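# Sort batteries into bin M, leaving out the nine-volt

## Task

Place every battery except the nine-volt one inside the bin labelled M; every other object, the nine-volt included, must finish outside all bins and not above them. No object may stick out over any bin wall, and all bins must be upright and level when the scene ends.

## Robot and tools

Robot: two arms, left_arm with a left five-finger hand and right_arm with a right five-finger hand. Bases in the scene frame: left_arm at (+0.031, +0.372, +0.004) m, right_arm at (+0.054, -0.296, -0.003) m, each only slightly yawed. A fixed post stands behind the arms. Loose objects may occasionally be nudged by outside pushes.

Frames: the scene frame has its origin at table height, halfway between the nominal bases. +z is up, +x points out over the table, and left_arm is on the +y side. Reported positions (metres) and quaternions (wxyz) are in this frame and can be off by a few cm. Movement offsets, however, are expressed along each arm's current Hand target axes.

Hand point: a point fixed to the palm, 0.15 m out from the wrist mount along the fingers and 0.05 m in front of the palm. Its +z runs along straight fingers and +y comes out of the palm. On the right hand +x points across the palm away from the thumb; on the left hand +x points toward the thumb. Straight fingertips extend 0.06 to 0.07 m past the point along +z, with the finger line 0.06 m behind it along -y. A wrist bracket on the little-finger side can collide with things.

Row layout: 28 numbers, each in [-1, 1], always for both arms. Order: left dx, dy, dz, rx, ry, rz; left little, ring, middle, index, thumb_bend, thumb_turn, force_limit, speed; then the same 14 for the right arm.

Pose numbers are offsets, not poses. They count from the Hand target at the start of the action or move, along that target's axes. 1.0 equals 0.6 m for dx, dy, dz and 180 degrees for rx, ry, rz, which together form one rotation vector. Every row of an action counts from that same start. Six zeros ask nothing new of an arm. Each step, the commanded orientation is clipped to within 40 degrees of the measured one. Arms often rest 1 to 3 cm (sometimes 5 cm) short of or below the command. If so, send the remaining distance as a further offset.

Hand numbers are absolute targets, not offsets. For the fingers and thumb_bend, -1 means straight and +1 means curled. For thumb_turn, -1 puts the thumb beside the palm and +1 puts it opposite the fingers. force_limit maps -1..+1 to about 0..10 N at the fingertip (0..15 N for the two thumb motors). speed rises linearly from almost zero at -1 to full at +0.48 and stays full up to +1. There is no 'unchanged' value. To keep a hand as it is, repeat the last eight numbers actually sent to it. If none were sent yet, use hand_measured plus hand_force_limit and hand_speed.

Grips: with the thumb opposite the fingers, objects 0.035 to 0.065 m thick can be enclosed, and handles down to about 0.025 m. A light object up to about 0.08 m can be pinched between the thumb tip and the index pad. For a soft grip, close at speed -0.94 or lower. To grip harder, raise force_limit and also send a target more closed than hand_measured. To loosen, send a target more open than hand_measured.

Tools:
- execute_actions(actions, cameras): actions is a list of actions. Each action is a table of up to 15 rows at one step (1/30 s) per row; a shorter table repeats its last row to fill 15 steps. Images come back only when actions is empty or cameras requests them.
- move(target, speed, blend, blocking, cameras): target is one row or a list of up to 15 rows. Every row's offsets count from the Hand targets at the move's start, not from the previous row. Paths are straight lines, share one clock and stop after 10 s. speed is in m/s, 0.002 to 4.3 (default 0.25), and turns are allowed twice that in rad/s; give one value or one per target. blend is a corner radius in metres; the default 0 stops at each target. blocking=false returns after about 0.5 s while the motion continues. Paths do not avoid obstacles or the other arm. Hand numbers in the first row are sent at the start; those in later rows are sent on arrival, once everything is at rest.
- wait(seconds): 0 to 3600; lets the scene run without new commands.
- stop(): brakes a running move.
- zoom_image(camera, region): region is [x0, y0, x1, y1] in pixels of the latest image, at most 504 by 504.
- show_instructions(): shows the reference pages.
- finished_scene(scene): ends the scene for good; scene is 1.

Cameras: cam_high (896x504, pinhole), cam_left_wrist and cam_right_wrist (672x504, fisheye). The cameras argument takes names, ["all"] or [].

Results: end_effector_position and end_effector_quat_wxyz, Hand target (the base for the next offsets), joint positions, velocities and torques. Velocities may read "within noise". Hand readings come in motor order: hand_measured, hand_stopped_by (moving, target, force, stalled, fault), hand_load_n (positive when the finger is pushed open; near 0 after a lost grip), hand_force_limit and hand_speed. A move adds a "move:" line. Endings there include done, off_target, moving, held and fault; limits=paced means the pose was clipped, and limits=held means steps were withheld. MOTOR HOT warns of heating. An OVER-TEMPERATURE FAULT drops that arm for 30 to 60 s.

Avoid: drops of any height, releasing moving objects, fast impacts, hard presses against fixed or heavy things, and contact or squeezing between the two hands. Never let anything fall off the table or leave it there. Don't hold loads for long with an arm stretched out. To end a push against something, command the target back past the hand point.

Each tool is called after "Request:" by a JSON object that holds its "method" and its "body".

Reference images:

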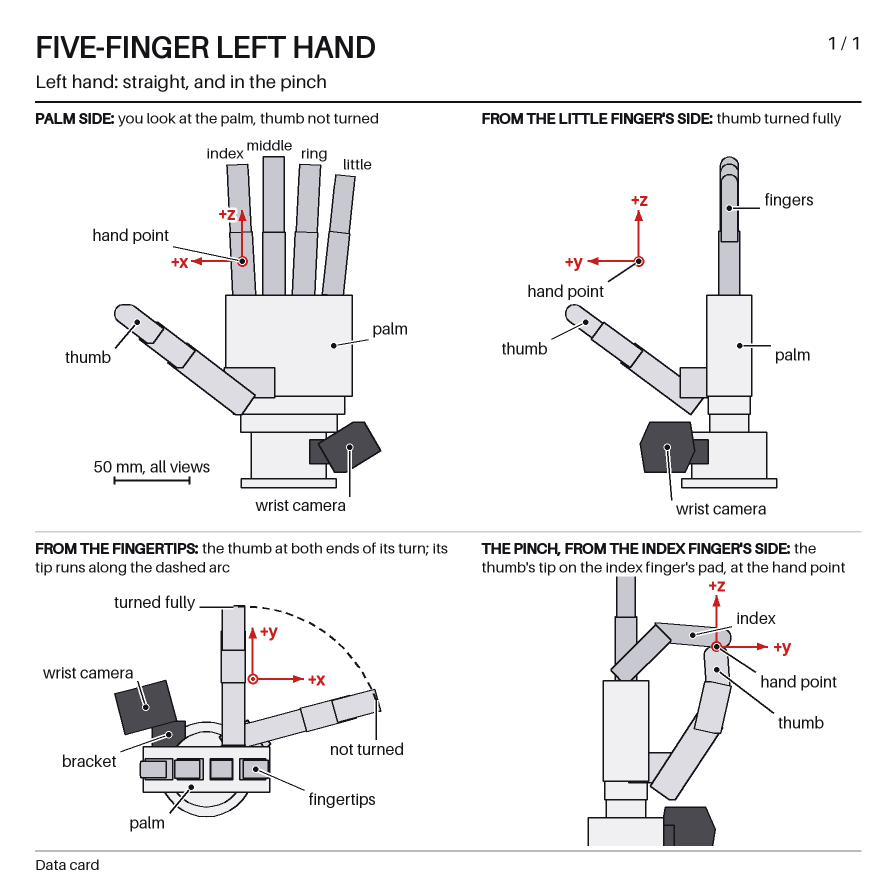

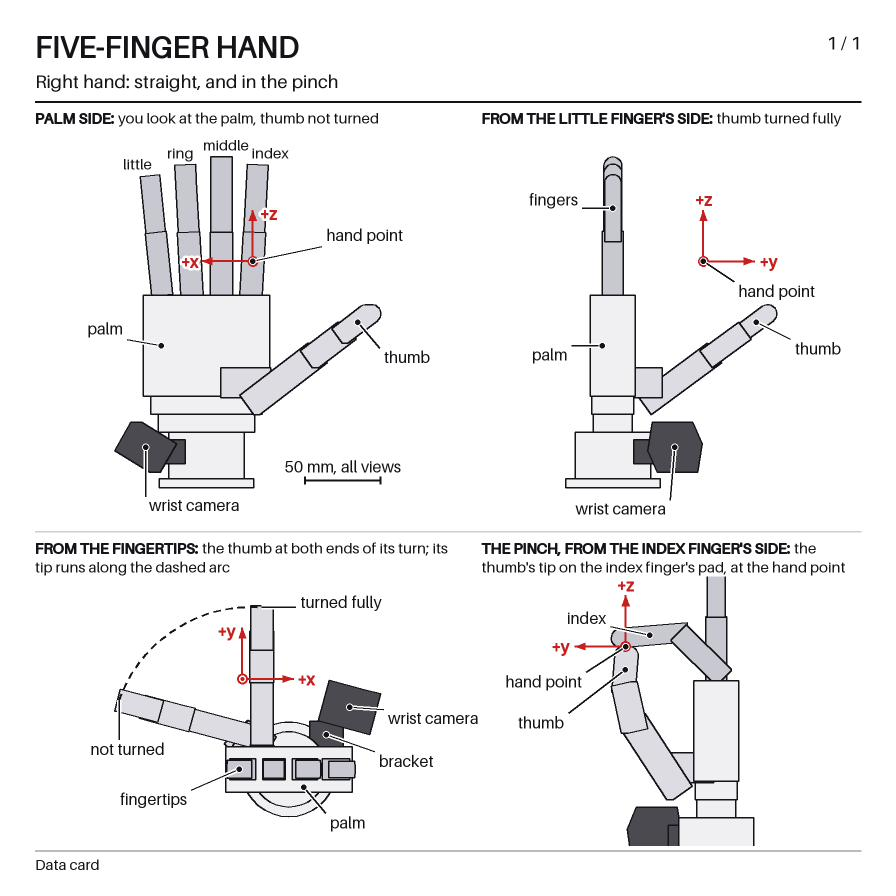

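## Session

Request:
{"method": "execute_actions", "body": {"actions": []}}

Scene clock: 0.00 s.
left_arm: end_effector_position=(+0.5693, -0.2677, +0.2645) hand_measured=(-1.000, -1.000, -1.000, -1.000, -1.000, -1.000) hand_load_n=(+0.0, +0.0, +0.0, +0.0, +0.0, +0.0) hand_stopped_by=(target, target, target, target, target, target) hand_force_limit=0.00 hand_speed=-0.80 end_effector_quat_wxyz=(+0.448, +0.019, +0.668, -0.594) | right_arm: end_effector_position=(+0.3643, -0.3171, +0.3114) hand_measured=(-1.000, -1.000, -1.000, -1.000, -1.000, -1.000) hand_load_n=(+0.0, +0.0, +0.0, +0.0, +0.0, +0.0) hand_stopped_by=(target, target, target, target, target, target) hand_force_limit=0.00 hand_speed=-0.80 end_effector_quat_wxyz=(-0.056, +0.700, -0.471, +0.534)
Joint positions: left_arm=[-0.909 1.925 1.481 0.551 0.086 0.665] | right_arm=[0.387 0.676 0.875 -0.816 0.749 -0.423]
Joint velocities: within noise
Joint torques (N m): no reading
Heat: left arm: hottest shoulder 27 °C; right arm: hottest shoulder 25 °C.
Hand target: left_arm +0.5724, -0.2713, +0.2779; +0.453, +0.019, +0.659, -0.600 | right_arm +0.3672, -0.3160, +0.3241; -0.065, +0.693, -0.473, +0.540

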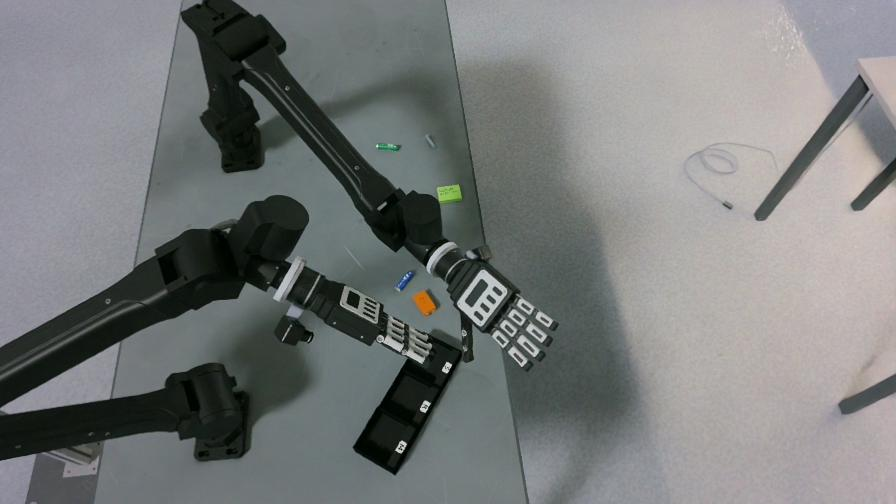

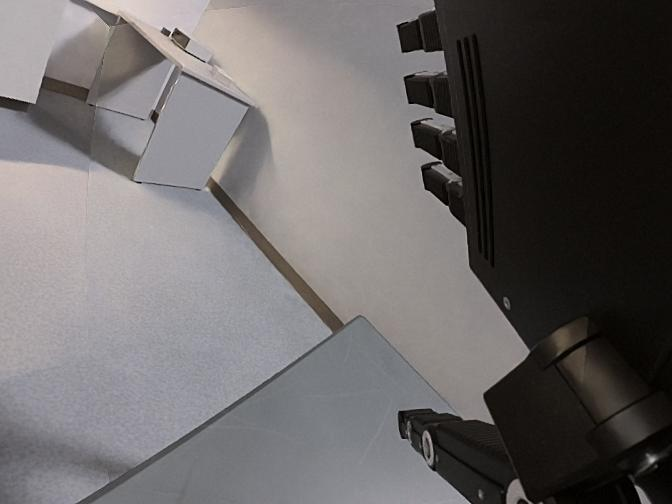

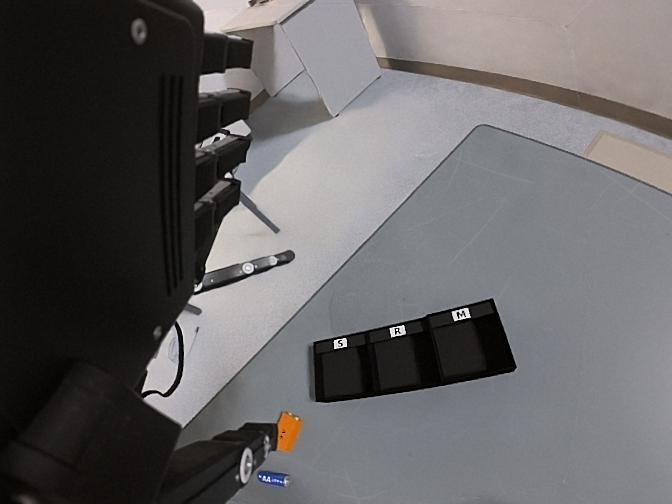

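Request:
{"method": "zoom_image", "body": {"camera": "cam_high", "region": [340, 110, 540, 310]}}

Request:
{"method": "zoom_image", "body": {"camera": "cam_high", "region": [330, 260, 540, 480]}}

Request:
{"method": "zoom_image", "body": {"camera": "cam_right_wrist", "region": [160, 270, 540, 504]}}

Scaled by 2.520 from the camera's image (finer frame: 1280x720).

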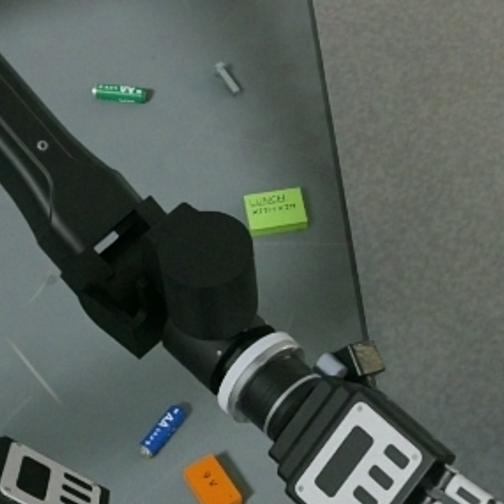

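Scaled by 2.291 from the camera's image (finer frame: 1280x720).

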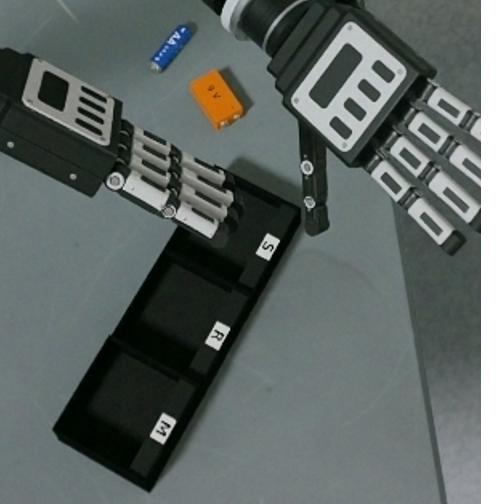

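Scaled by 1.326 from the camera's image (finer frame: 960x720).

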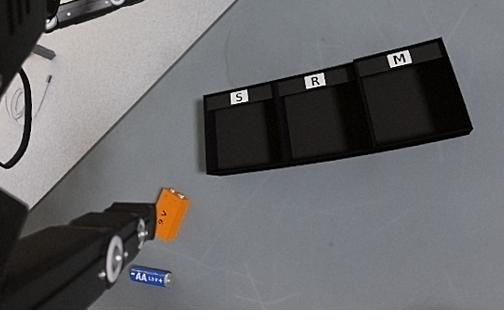

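Request:
{"method": "move", "body": {"target": [0,0,0,0,0,0,-1,-1,-1,-1,-1,-1,0,-0.8,0.330,0.290,-0.018,-0.1583,0.0583,0.343,-1,-1,-1,-1,-1,-1,0,-0.8], "speed": 0.2, "cameras": ["all"]}}

Scene clock: 190.67 s.
left_arm: end_effector_position=(+0.5693, -0.2677, +0.2645) hand_measured=(-1.000, -1.000, -1.000, -1.000, -1.000, -1.000) hand_load_n=(+0.0, +0.0, +0.0, +0.0, +0.0, +0.0) hand_stopped_by=(target, target, target, target, target, target) hand_force_limit=0.00 hand_speed=-0.80 end_effector_quat_wxyz=(+0.448, +0.019, +0.668, -0.594) | right_arm: end_effector_position=(+0.2481, -0.5452, +0.3329) hand_measured=(-1.000, -1.000, -1.000, -1.000, -1.000, -1.000) hand_load_n=(+0.0, -0.5, +0.0, +0.0, +0.0, +0.0) hand_stopped_by=(target, target, target, target, target, target) hand_force_limit=0.00 hand_speed=-0.80 end_effector_quat_wxyz=(+0.119, -0.309, +0.879, -0.344)
Joint positions: left_arm=[-0.909 1.925 1.481 0.551 0.086 0.665] | right_arm=[-1.019 0.835 1.148 -1.144 -0.097 -0.112]
Joint torques (N m): left_arm=[0.03 -20.66 9.84 1.74 -0.1 -0.03] | right_arm=[-1.73 -3.08 15.39 1.22 -0.23 -0.03]
Heat: left arm: hottest shoulder 35 °C; right arm: hottest elbow 45 °C.
Hand target: left_arm +0.5724, -0.2713, +0.2779; +0.453, +0.019, +0.659, -0.600 | right_arm +0.2505, -0.5498, +0.3598; +0.125, -0.301, +0.874, -0.362
Off the commanded pose: left_arm 0.014 m, 1 deg | right_arm 0.027 m, 2 deg.
move: off_target (right_arm)

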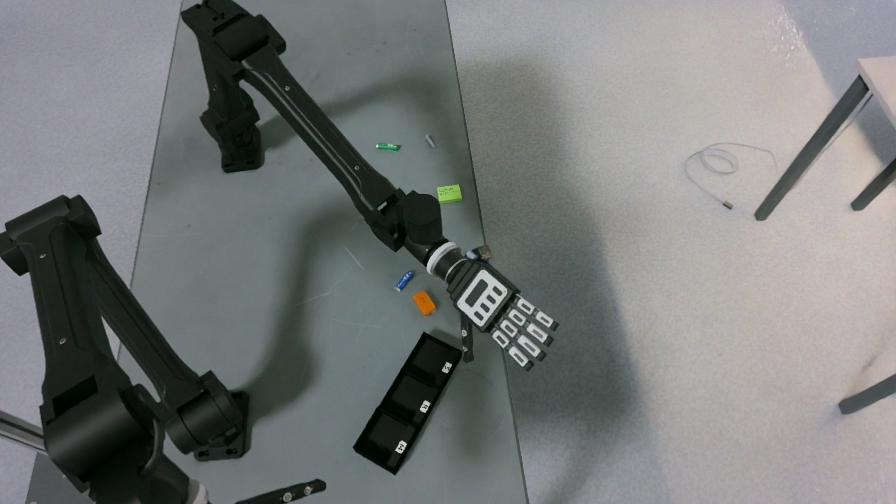

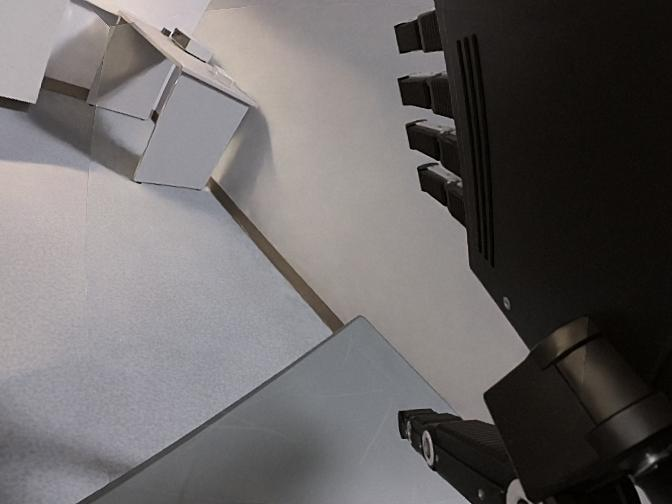

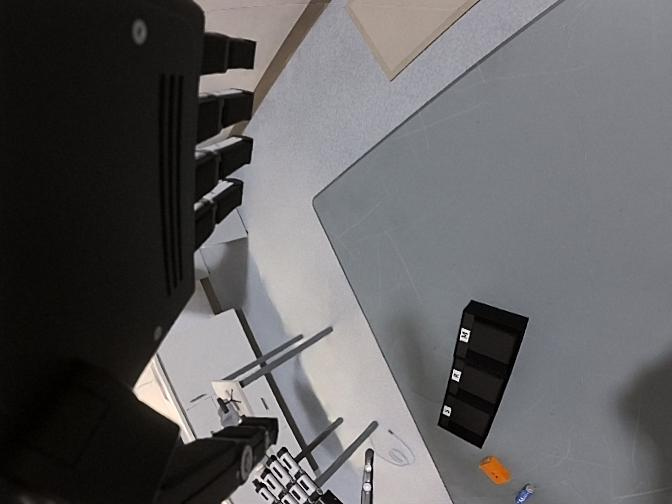

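Request:
{"method": "move", "body": {"target": [0.046,0.111,-0.501,-0.2999,0.0429,-0.2187,1,1,0.24,0.24,-1,1,-0.2,0,0,0,0,0,0,0,1,1,0.24,0.24,-1,1,-0.2,0], "speed": 0.25, "cameras": ["all"]}}

Scene clock: 208.10 s.
left_arm: end_effector_position=(+0.4254, -0.0295, +0.1713) hand_measured=(+1.000, +1.000, +0.240, +0.240, -1.000, +1.000) hand_load_n=(+0.0, +0.5, +0.0, +0.0, +0.0, +0.0) hand_stopped_by=(target, target, target, target, target, target) hand_force_limit=-0.20 hand_speed=0.00 end_effector_quat_wxyz=(+0.155, -0.353, +0.851, -0.356) | right_arm: end_effector_position=(+0.2482, -0.5452, +0.3329) hand_measured=(+1.000, +1.000, +0.240, +0.240, -1.000, +1.000) hand_load_n=(+0.0, +0.0, +0.0, +0.5, +0.0, +0.0) hand_stopped_by=(target, target, target, target, target, target) hand_force_limit=-0.20 hand_speed=0.00 end_effector_quat_wxyz=(+0.119, -0.309, +0.879, -0.344)
Joint positions: left_arm=[-0.778 1.465 1.158 -0.467 0.023 0.04] | right_arm=[-1.019 0.835 1.148 -1.144 -0.097 -0.111]
Joint torques (N m): left_arm=[0.32 -14.1 7.54 0.83 0.03 -0.18] | right_arm=[-1.79 -3.25 15.49 1.18 -0.21 -0.01]
Heat: left arm: hottest shoulder 35 °C; right arm: hottest elbow 43 °C.
Hand target: left_arm +0.4215, -0.0241, +0.1701; +0.150, -0.361, +0.850, -0.353 | right_arm +0.2504, -0.5498, +0.3598; +0.125, -0.301, +0.874, -0.362
Off the commanded pose: left_arm 0.007 m, 1 deg | right_arm 0.027 m, 2 deg.
move: done

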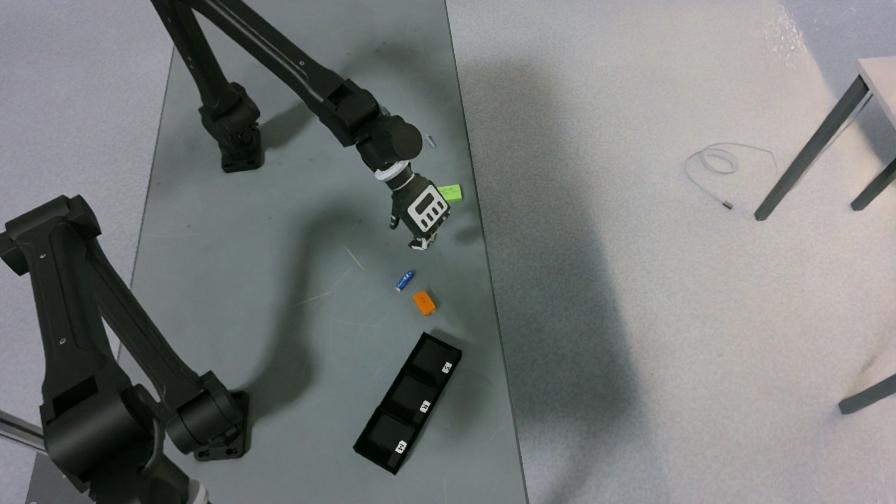

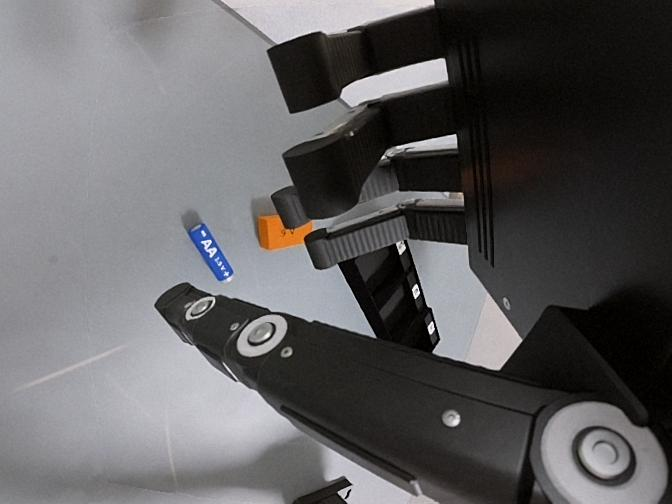

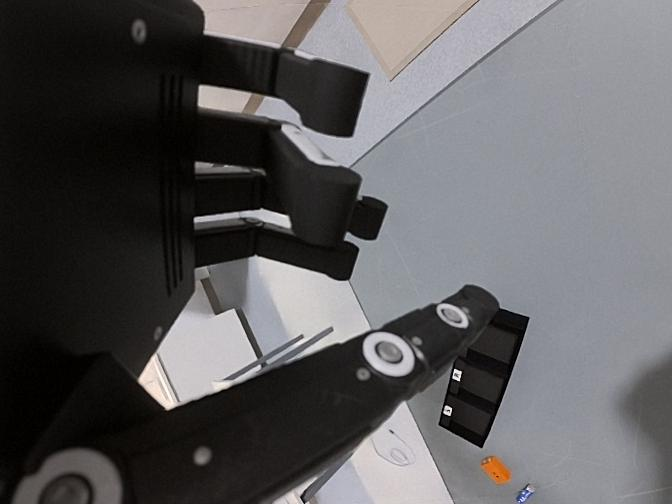

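Request:
{"method": "zoom_image", "body": {"camera": "cam_high", "region": [360, 180, 480, 300]}}

Scaled by 4.200 from the camera's image (finer frame: 1280x720).

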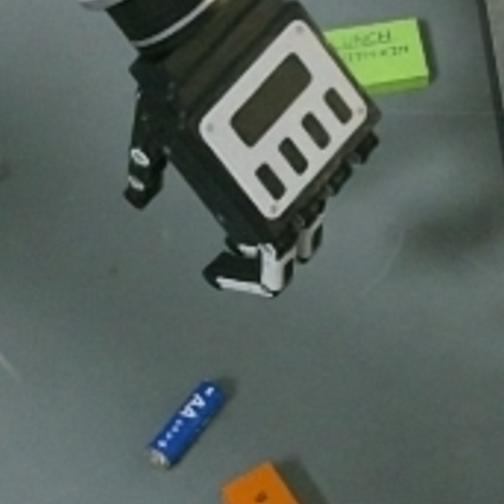

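Request:
{"method": "move", "body": {"target": [0.018,0.1055,0.130,0,0,0,1,1,0.24,0.24,-1,1,-0.2,0,0,0,0,0,0,0,1,1,0.24,0.24,-1,1,-0.2,0], "speed": 0.15, "cameras": ["cam_high","cam_left_wrist"]}}

Request:
{"method": "zoom_image", "body": {"camera": "cam_high", "region": [360, 200, 460, 300]}}

Scene clock: 225.47 s.
left_arm: end_effector_position=(+0.4243, -0.0346, +0.0719) hand_measured=(+1.000, +1.000, +0.240, +0.240, -1.000, +1.000) hand_load_n=(+0.0, +0.0, +0.0, +0.0, +0.0, +0.0) hand_stopped_by=(target, target, target, target, target, target) hand_force_limit=-0.20 hand_speed=0.00 end_effector_quat_wxyz=(+0.150, -0.359, +0.853, -0.348) | right_arm: end_effector_position=(+0.2482, -0.5452, +0.3329) hand_measured=(+1.000, +1.000, +0.240, +0.240, -1.000, +1.000) hand_load_n=(+0.0, +0.0, +0.0, +0.0, +0.0, +0.0) hand_stopped_by=(target, target, target, target, target, target) hand_force_limit=-0.20 hand_speed=0.00 end_effector_quat_wxyz=(+0.119, -0.309, +0.879, -0.344)
Joint positions: left_arm=[-0.788 1.593 1.025 -0.224 0.014 0.023] | right_arm=[-1.019 0.835 1.148 -1.144 -0.097 -0.111]
Joint torques (N m): left_arm=[-0.67 -13.57 6.87 1.83 -0.23 -0.2] | right_arm=[-1.73 -3.25 15.49 1.2 -0.2 -0.01]
Heat: left arm: hottest shoulder 33 °C; right arm: hottest elbow 43 °C.
Hand target: left_arm +0.4215, -0.0390, +0.0700; +0.150, -0.361, +0.850, -0.352 | right_arm +0.2504, -0.5498, +0.3598; +0.125, -0.301, +0.874, -0.362
Off the commanded pose: left_arm 0.006 m, 1 deg | right_arm 0.027 m, 2 deg.
move: done

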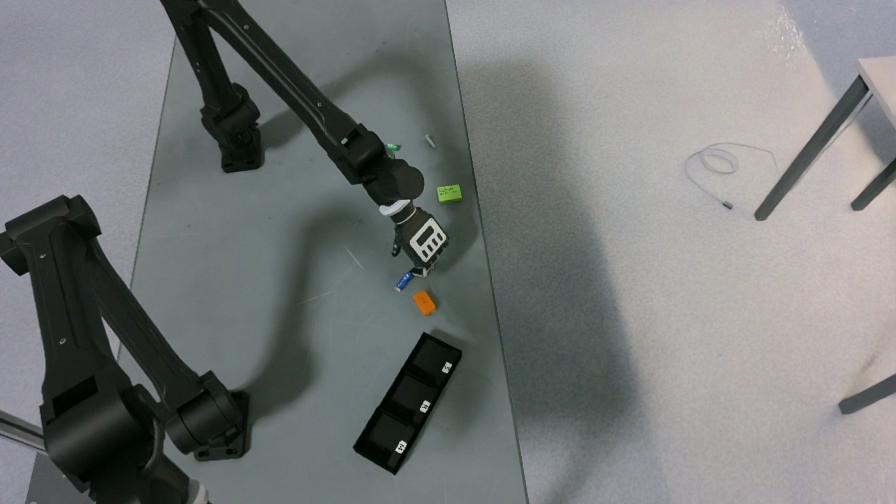

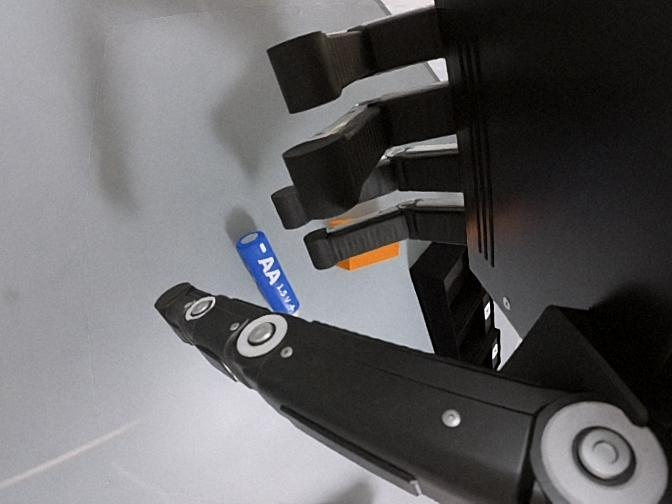

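Scaled by 5.040 from the camera's image (finer frame: 1280x720).

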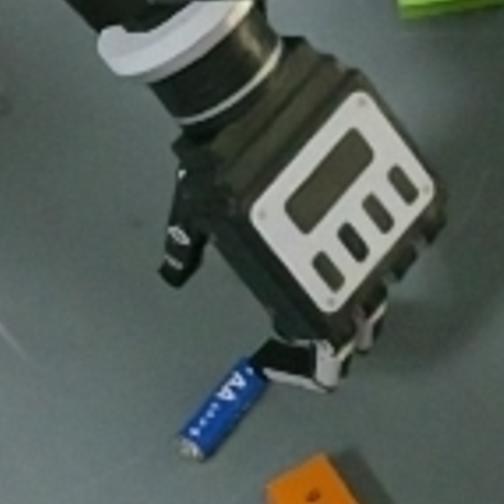

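Request:
{"method": "move", "body": {"target": [0.021,0.044,0.0433,0,0,0,1,1,0.24,0.24,-1,1,-0.2,0,0,0,0,0,0,0,1,1,0.24,0.24,-1,1,-0.2,0], "speed": 0.1, "cameras": ["cam_high","cam_left_wrist"]}}

Request:
{"method": "zoom_image", "body": {"camera": "cam_high", "region": [360, 220, 460, 320]}}

Scene clock: 258.23 s.
left_arm: end_effector_position=(+0.4156, -0.0453, +0.0378) hand_measured=(+1.000, +1.000, +0.240, +0.240, -1.000, +1.000) hand_load_n=(+0.0, +0.0, -0.5, +0.0, +0.0, +0.0) hand_stopped_by=(target, target, target, target, target, target) hand_force_limit=-0.20 hand_speed=0.00 end_effector_quat_wxyz=(+0.152, -0.357, +0.852, -0.351) | right_arm: end_effector_position=(+0.2482, -0.5452, +0.3329) hand_measured=(+1.000, +1.000, +0.240, +0.240, -1.000, +1.000) hand_load_n=(+0.0, +0.0, +0.0, +0.0, +0.0, +0.0) hand_stopped_by=(target, target, target, target, target, target) hand_force_limit=-0.20 hand_speed=0.00 end_effector_quat_wxyz=(+0.119, -0.309, +0.879, -0.344)
Joint positions: left_arm=[-0.817 1.65 0.985 -0.122 -0.006 0.005] | right_arm=[-1.019 0.835 1.148 -1.144 -0.097 -0.111]
Joint torques (N m): left_arm=[-0.79 -13.63 6.49 1.81 -0.2 -0.2] | right_arm=[-1.79 -3.25 15.5 1.17 -0.21 -0.01]
Heat: left arm: hottest shoulder 33 °C; right arm: hottest elbow 44 °C.
Hand target: left_arm +0.4125, -0.0480, +0.0329; +0.150, -0.361, +0.850, -0.352 | right_arm +0.2504, -0.5498, +0.3598; +0.125, -0.301, +0.874, -0.362
Off the commanded pose: left_arm 0.006 m, 1 deg | right_arm 0.027 m, 2 deg.
move: done

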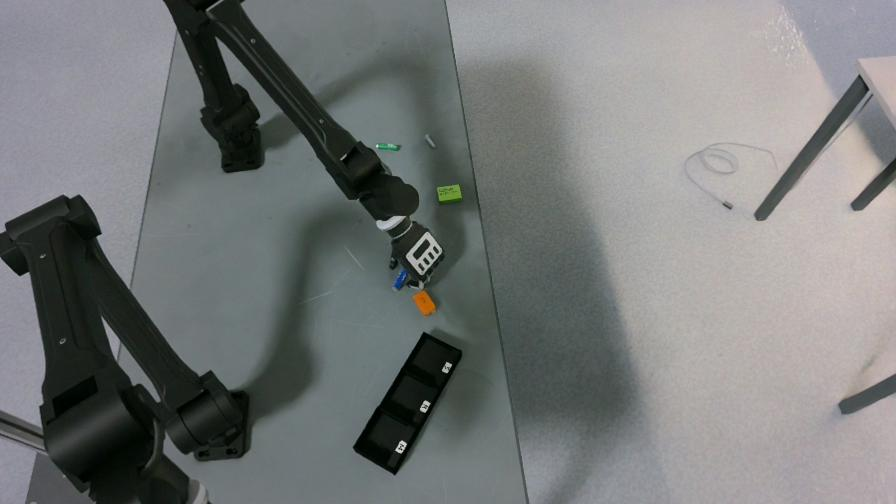

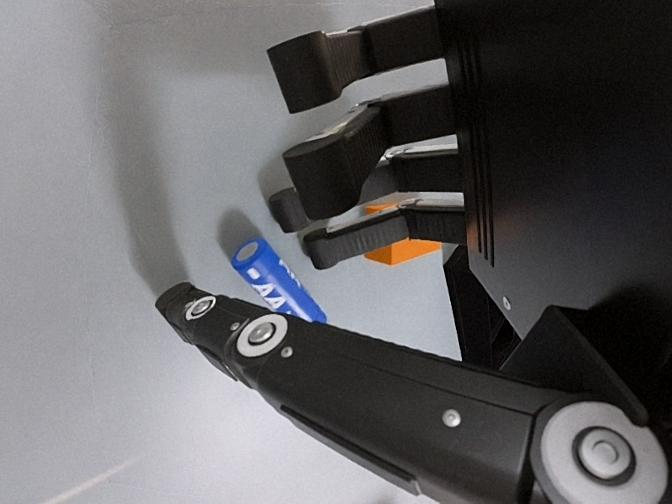

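Scaled by 5.040 from the camera's image (finer frame: 1280x720).

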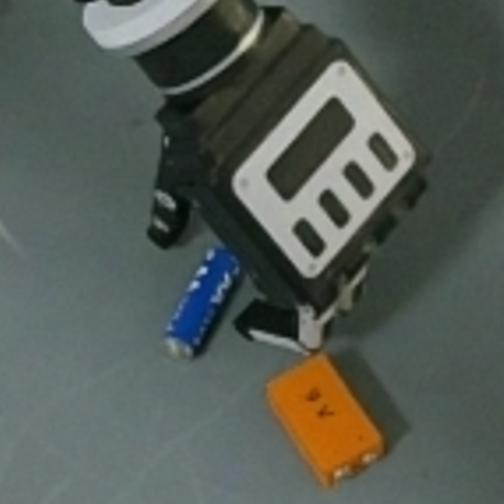

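Request:
{"method": "move", "body": {"target": [[0.0133,0.0095,-0.0093,0,0,0,1,1,0.24,0.24,-1,1,-0.2,0,0,0,0,0,0,0,1,1,0.24,0.24,-1,1,-0.2,0],[0.0133,0.0307,0.0118,0,0,0,1,1,0.24,0.24,-1,1,-0.2,0,0,0,0,0,0,0,1,1,0.24,0.24,-1,1,-0.2,0]], "speed": 0.06, "cameras": ["cam_high","cam_left_wrist"]}}

Request:
{"method": "zoom_image", "body": {"camera": "cam_high", "region": [360, 220, 460, 320]}}

Scene clock: 278.33 s.
left_arm: end_effector_position=(+0.4114, -0.0478, +0.0357) hand_measured=(+1.000, +1.000, +0.240, +0.240, -1.000, +1.000) hand_load_n=(+0.0, +0.0, -8.5, +0.5, +0.0, +0.0) hand_stopped_by=(target, target, target, target, target, target) hand_force_limit=-0.20 hand_speed=0.00 end_effector_quat_wxyz=(+0.159, -0.357, +0.846, -0.362) | right_arm: end_effector_position=(+0.2482, -0.5452, +0.3329) hand_measured=(+1.000, +1.000, +0.240, +0.240, -1.000, +1.000) hand_load_n=(+0.0, +0.0, +0.0, +0.0, +0.0, +0.0) hand_stopped_by=(target, target, target, target, target, target) hand_force_limit=-0.20 hand_speed=0.00 end_effector_quat_wxyz=(+0.119, -0.309, +0.879, -0.344)
Joint positions: left_arm=[-0.829 1.643 0.954 -0.069 -0.02 -0.005] | right_arm=[-1.019 0.835 1.148 -1.144 -0.097 -0.111]
Joint torques (N m): left_arm=[-0.91 -11.81 5.52 1.95 -0.13 -0.22] | right_arm=[-1.73 -3.19 15.49 1.18 -0.2 -0.01]
Heat: left arm: hottest shoulder 32 °C; right arm: hottest elbow 45 °C.
Hand target: left_arm +0.4013, -0.0480, +0.0149; +0.150, -0.361, +0.850, -0.352 | right_arm +0.2504, -0.5498, +0.3598; +0.125, -0.301, +0.874, -0.362
Off the commanded pose: left_arm 0.023 m, 2 deg | right_arm 0.027 m, 2 deg.
move: off_target (left_arm)

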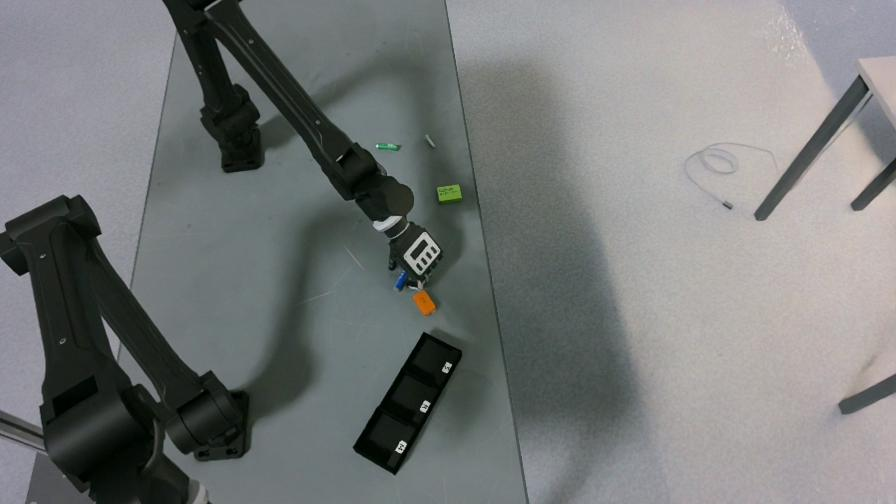

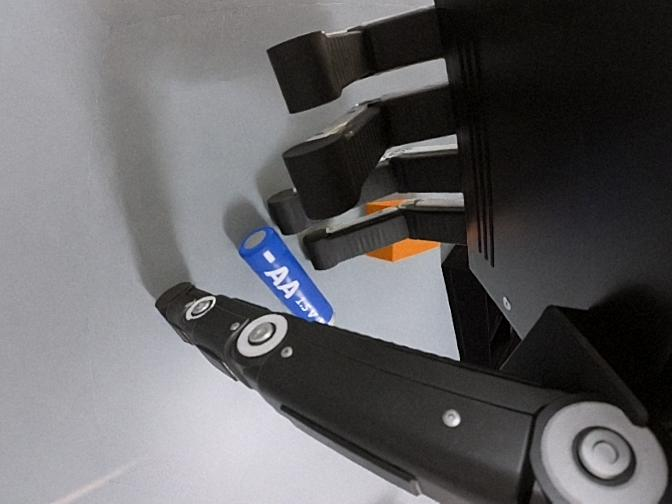

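Scaled by 5.040 from the camera's image (finer frame: 1280x720).

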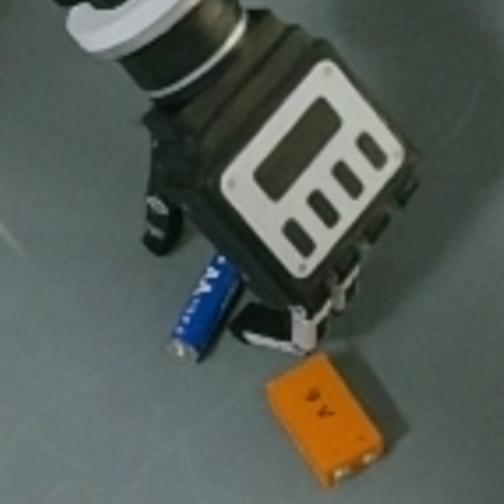

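Request:
{"method": "zoom_image", "body": {"camera": "cam_left_wrist", "region": [140, 150, 480, 400]}}

Scaled by 1.482 from the camera's image (finer frame: 960x720).

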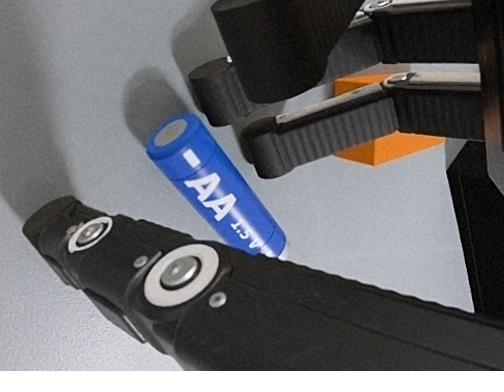

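Request:
{"method": "move", "body": {"target": [[0.0,-0.0330,-0.033,0,0,0,1,1,0.24,0.24,-1,1,-0.2,0,0,0,0,0,0,0,1,1,0.24,0.24,-1,1,-0.2,0],[0.017,-0.0392,-0.0268,0,0,0,1,1,0.24,0.24,-1,1,-0.2,0,0,0,0,0,0,0,1,1,0.24,0.24,-1,1,-0.2,0],[0.017,-0.0273,-0.015,0,0,0,1,1,0.24,0.24,-1,1,-0.2,0,0,0,0,0,0,0,1,1,0.24,0.24,-1,1,-0.2,0]], "speed": 0.06, "cameras": ["cam_high","cam_left_wrist"]}}

Request:
{"method": "zoom_image", "body": {"camera": "cam_high", "region": [360, 220, 460, 320]}}

Request:
{"method": "zoom_image", "body": {"camera": "cam_left_wrist", "region": [140, 150, 480, 400]}}

Scene clock: 306.53 s.
left_arm: end_effector_position=(+0.3990, -0.0470, +0.0366) hand_measured=(+1.000, +1.000, +0.240, +0.240, -1.000, +1.000) hand_load_n=(+0.0, +0.0, -1.5, +0.0, +0.0, +0.0) hand_stopped_by=(target, target, target, target, target, target) hand_force_limit=-0.20 hand_speed=0.00 end_effector_quat_wxyz=(+0.155, -0.359, +0.852, -0.348) | right_arm: end_effector_position=(+0.2482, -0.5452, +0.3329) hand_measured=(+1.000, +1.000, +0.240, +0.240, -1.000, +1.000) hand_load_n=(+0.0, +0.0, +0.5, +0.0, +0.0, +0.0) hand_stopped_by=(target, target, target, target, target, target) hand_force_limit=-0.20 hand_speed=0.00 end_effector_quat_wxyz=(+0.119, -0.309, +0.879, -0.344)
Joint positions: left_arm=[-0.848 1.628 0.954 -0.116 -0.038 -0.018] | right_arm=[-1.019 0.835 1.148 -1.144 -0.097 -0.111]
Joint torques (N m): left_arm=[-1.49 -11.93 7.98 1.65 -0.07 -0.24] | right_arm=[-1.79 -3.31 15.47 1.21 -0.2 -0.01]
Heat: left arm: hottest shoulder 31 °C; right arm: hottest elbow 46 °C.
Hand target: left_arm +0.3979, -0.0591, +0.0328; +0.150, -0.361, +0.850, -0.353 | right_arm +0.2504, -0.5498, +0.3598; +0.125, -0.301, +0.874, -0.362
Off the commanded pose: left_arm 0.013 m, 1 deg | right_arm 0.027 m, 2 deg.
move: off_target (left_arm)

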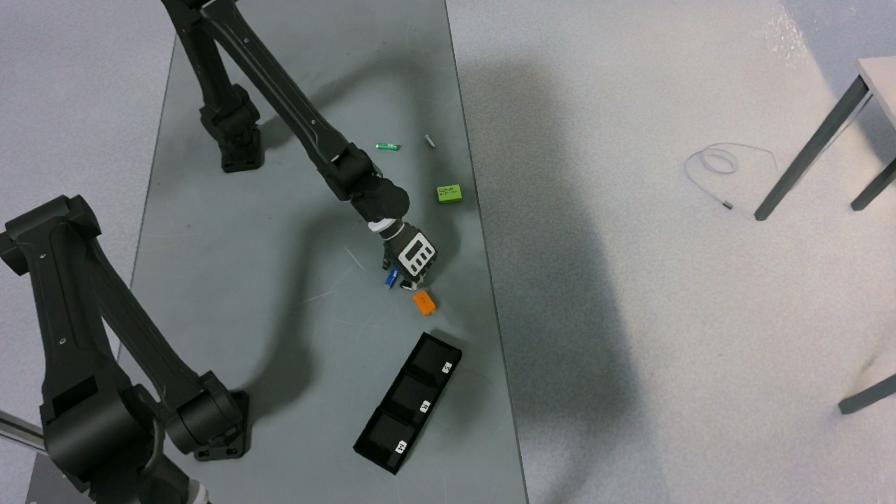

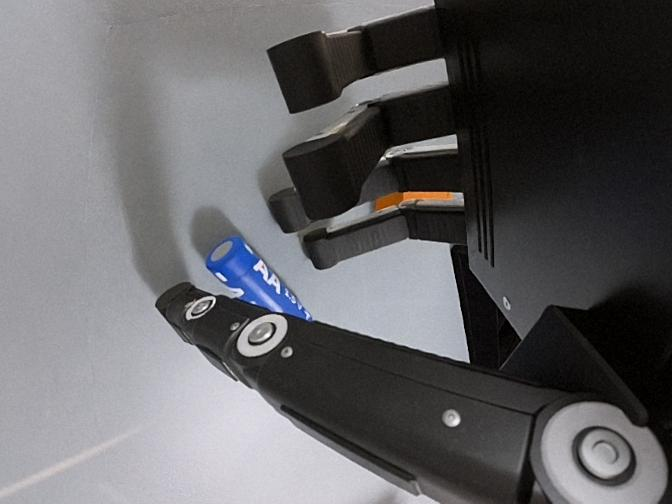

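Scaled by 5.040 from the camera's image (finer frame: 1280x720).

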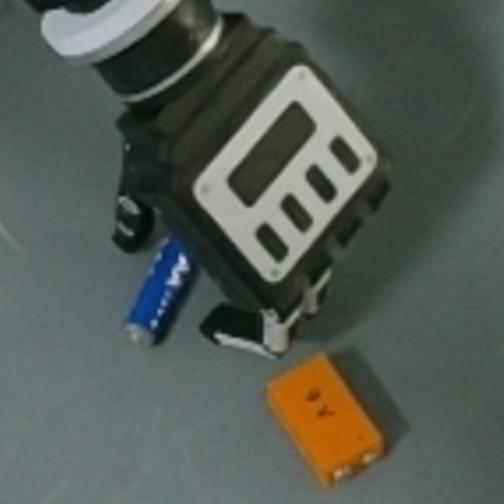

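Scaled by 1.482 from the camera's image (finer frame: 960x720).

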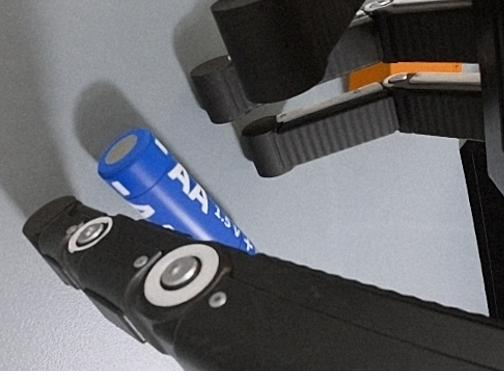

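Request:
{"method": "move", "body": {"target": [[-0.0132,-0.0422,-0.0568,0,0,0,1,1,0.24,0.24,-1,1,-0.2,0,0,0,0,0,0,0,1,1,0.24,0.24,-1,1,-0.2,0],[0.0135,-0.0343,-0.0647,0,0,0,1,1,0.24,0.24,-1,1,-0.2,0,0,0,0,0,0,0,1,1,0.24,0.24,-1,1,-0.2,0]], "speed": 0.1, "cameras": ["cam_high","cam_left_wrist"]}}

Request:
{"method": "zoom_image", "body": {"camera": "cam_high", "region": [360, 220, 460, 320]}}

Request:
{"method": "zoom_image", "body": {"camera": "cam_left_wrist", "region": [140, 150, 480, 400]}}

Scene clock: 321.93 s.
left_arm: end_effector_position=(+0.3772, -0.0460, +0.0585) hand_measured=(+1.000, +1.000, +0.240, +0.240, -1.000, +1.000) hand_load_n=(+0.0, +0.0, +0.0, +0.0, +0.0, +0.0) hand_stopped_by=(target, target, target, target, target, target) hand_force_limit=-0.20 hand_speed=0.00 end_effector_quat_wxyz=(+0.147, -0.358, +0.857, -0.340) | right_arm: end_effector_position=(+0.2482, -0.5452, +0.3329) hand_measured=(+1.000, +1.000, +0.240, +0.240, -1.000, +1.000) hand_load_n=(+0.0, +0.0, +0.0, +0.0, +0.0, +0.0) hand_stopped_by=(target, target, target, target, target, target) hand_force_limit=-0.20 hand_speed=0.00 end_effector_quat_wxyz=(+0.119, -0.309, +0.879, -0.344)
Joint positions: left_arm=[-0.877 1.563 0.954 -0.206 -0.046 -0.037] | right_arm=[-1.019 0.835 1.148 -1.144 -0.097 -0.111]
Joint torques (N m): left_arm=[-0.67 -14.04 9.16 0.85 -0.27 -0.21] | right_arm=[-1.73 -3.25 15.5 1.18 -0.2 -0.02]
Heat: left arm: hottest shoulder 31 °C; right arm: hottest elbow 47 °C.
Hand target: left_arm +0.3830, -0.0559, +0.0749; +0.150, -0.361, +0.850, -0.353 | right_arm +0.2504, -0.5498, +0.3598; +0.125, -0.301, +0.874, -0.362
Off the commanded pose: left_arm 0.020 m, 2 deg | right_arm 0.027 m, 2 deg.
move: off_target (left_arm)

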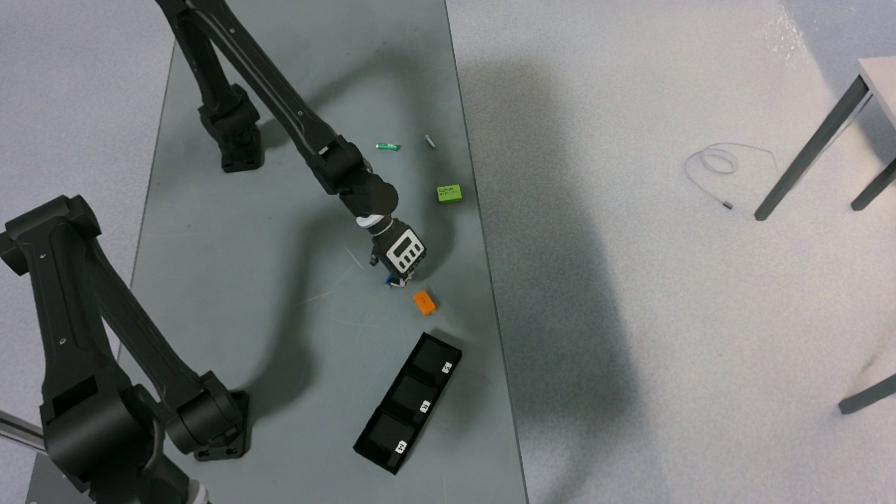

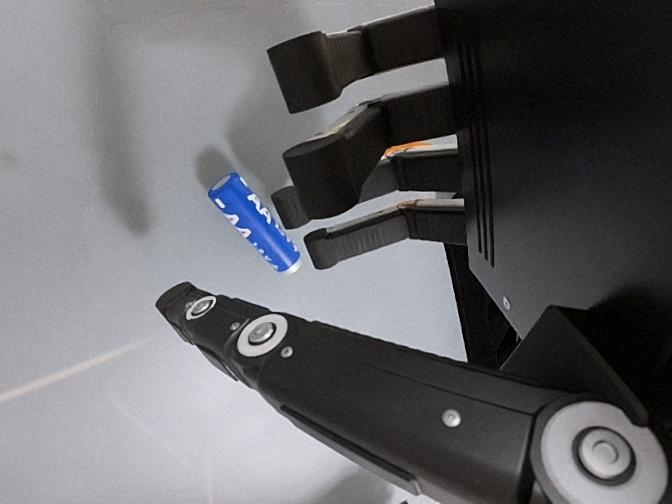

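Scaled by 5.040 from the camera's image (finer frame: 1280x720).

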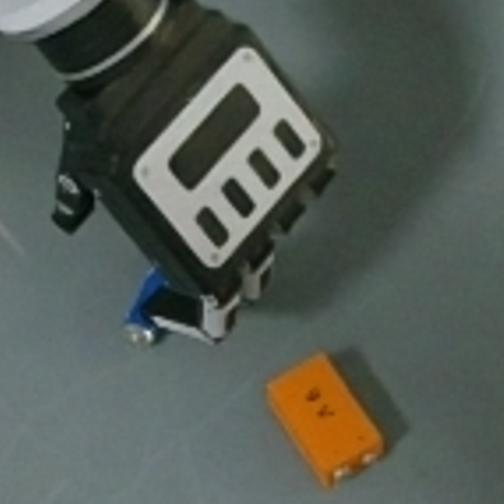

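Scaled by 1.482 from the camera's image (finer frame: 960x720).

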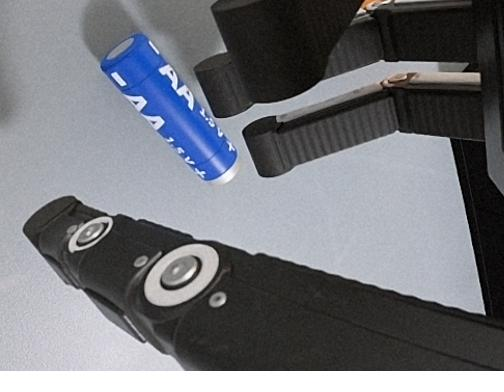

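Request:
{"method": "move", "body": {"target": [0.001,0.0377,0.019,0,0,0,1,1,0.24,0.24,-1,1,-0.2,0,0,0,0,0,0,0,1,1,0.24,0.24,-1,1,-0.2,0], "speed": 0.06, "cameras": ["cam_high","cam_left_wrist"]}}

Request:
{"method": "zoom_image", "body": {"camera": "cam_high", "region": [360, 220, 460, 320]}}

Request:
{"method": "zoom_image", "body": {"camera": "cam_left_wrist", "region": [140, 150, 480, 400]}}

Scene clock: 336.43 s.
left_arm: end_effector_position=(+0.3808, -0.0496, +0.0593) hand_measured=(+1.000, +1.000, +0.240, +0.240, -1.000, +1.000) hand_load_n=(+0.0, +0.0, +0.0, +0.0, +0.0, +0.0) hand_stopped_by=(target, target, target, target, target, target) hand_force_limit=-0.20 hand_speed=0.00 end_effector_quat_wxyz=(+0.153, -0.357, +0.851, -0.354) | right_arm: end_effector_position=(+0.2482, -0.5452, +0.3329) hand_measured=(+1.000, +1.000, +0.240, +0.240, -1.000, +1.000) hand_load_n=(+0.5, +0.0, +0.0, +0.0, +0.0, +0.0) hand_stopped_by=(target, target, target, target, target, target) hand_force_limit=-0.20 hand_speed=0.00 end_effector_quat_wxyz=(+0.119, -0.309, +0.879, -0.344)
Joint positions: left_arm=[-0.877 1.563 0.942 -0.159 -0.049 -0.039] | right_arm=[-1.019 0.835 1.148 -1.144 -0.097 -0.111]
Joint torques (N m): left_arm=[-0.44 -12.51 6.43 1.89 -0.27 -0.18] | right_arm=[-1.73 -3.25 15.5 1.17 -0.21 -0.02]
Heat: left arm: hottest elbow 31 °C; right arm: hottest elbow 47 °C.
Hand target: left_arm +0.3770, -0.0508, +0.0509; +0.150, -0.361, +0.850, -0.353 | right_arm +0.2504, -0.5498, +0.3598; +0.125, -0.301, +0.874, -0.362
Off the commanded pose: left_arm 0.009 m, 1 deg | right_arm 0.027 m, 2 deg.
move: done

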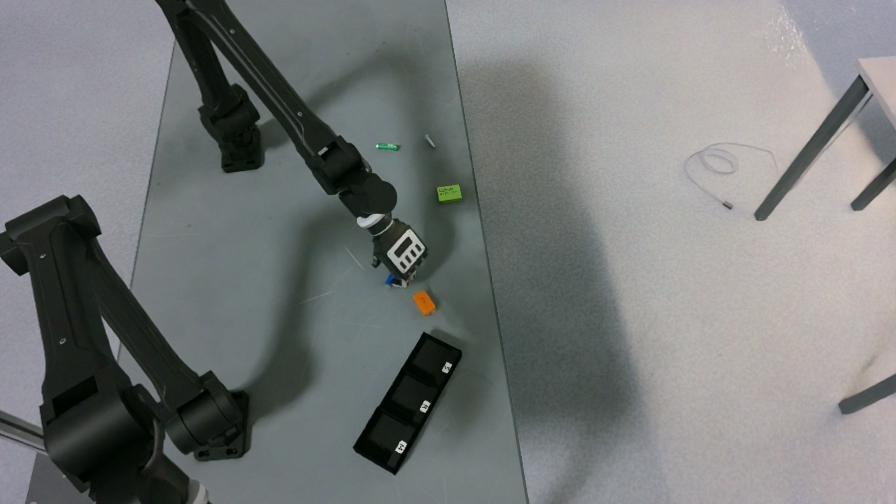

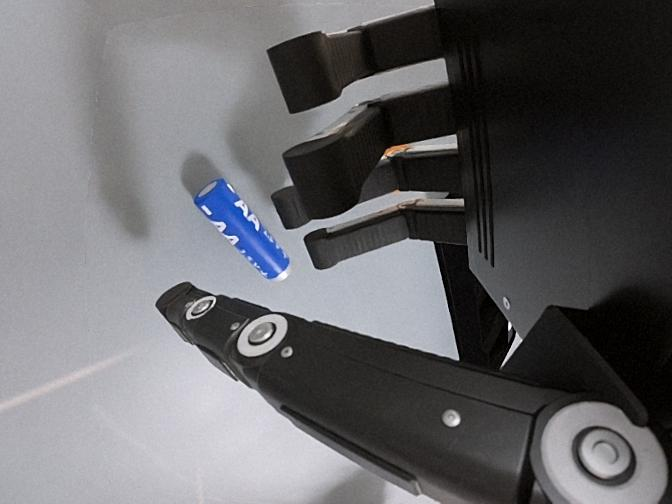

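Scaled by 5.040 from the camera's image (finer frame: 1280x720).

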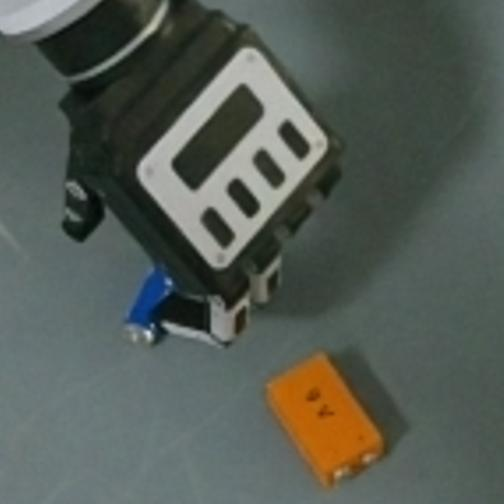

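Scaled by 1.482 from the camera's image (finer frame: 960x720).

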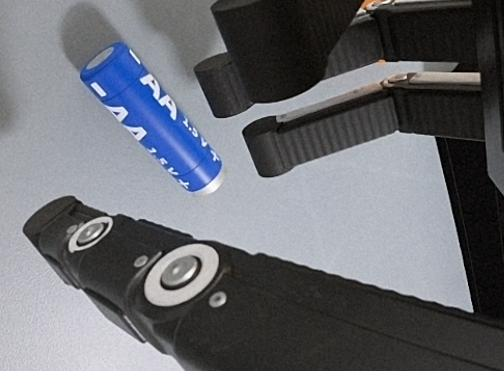

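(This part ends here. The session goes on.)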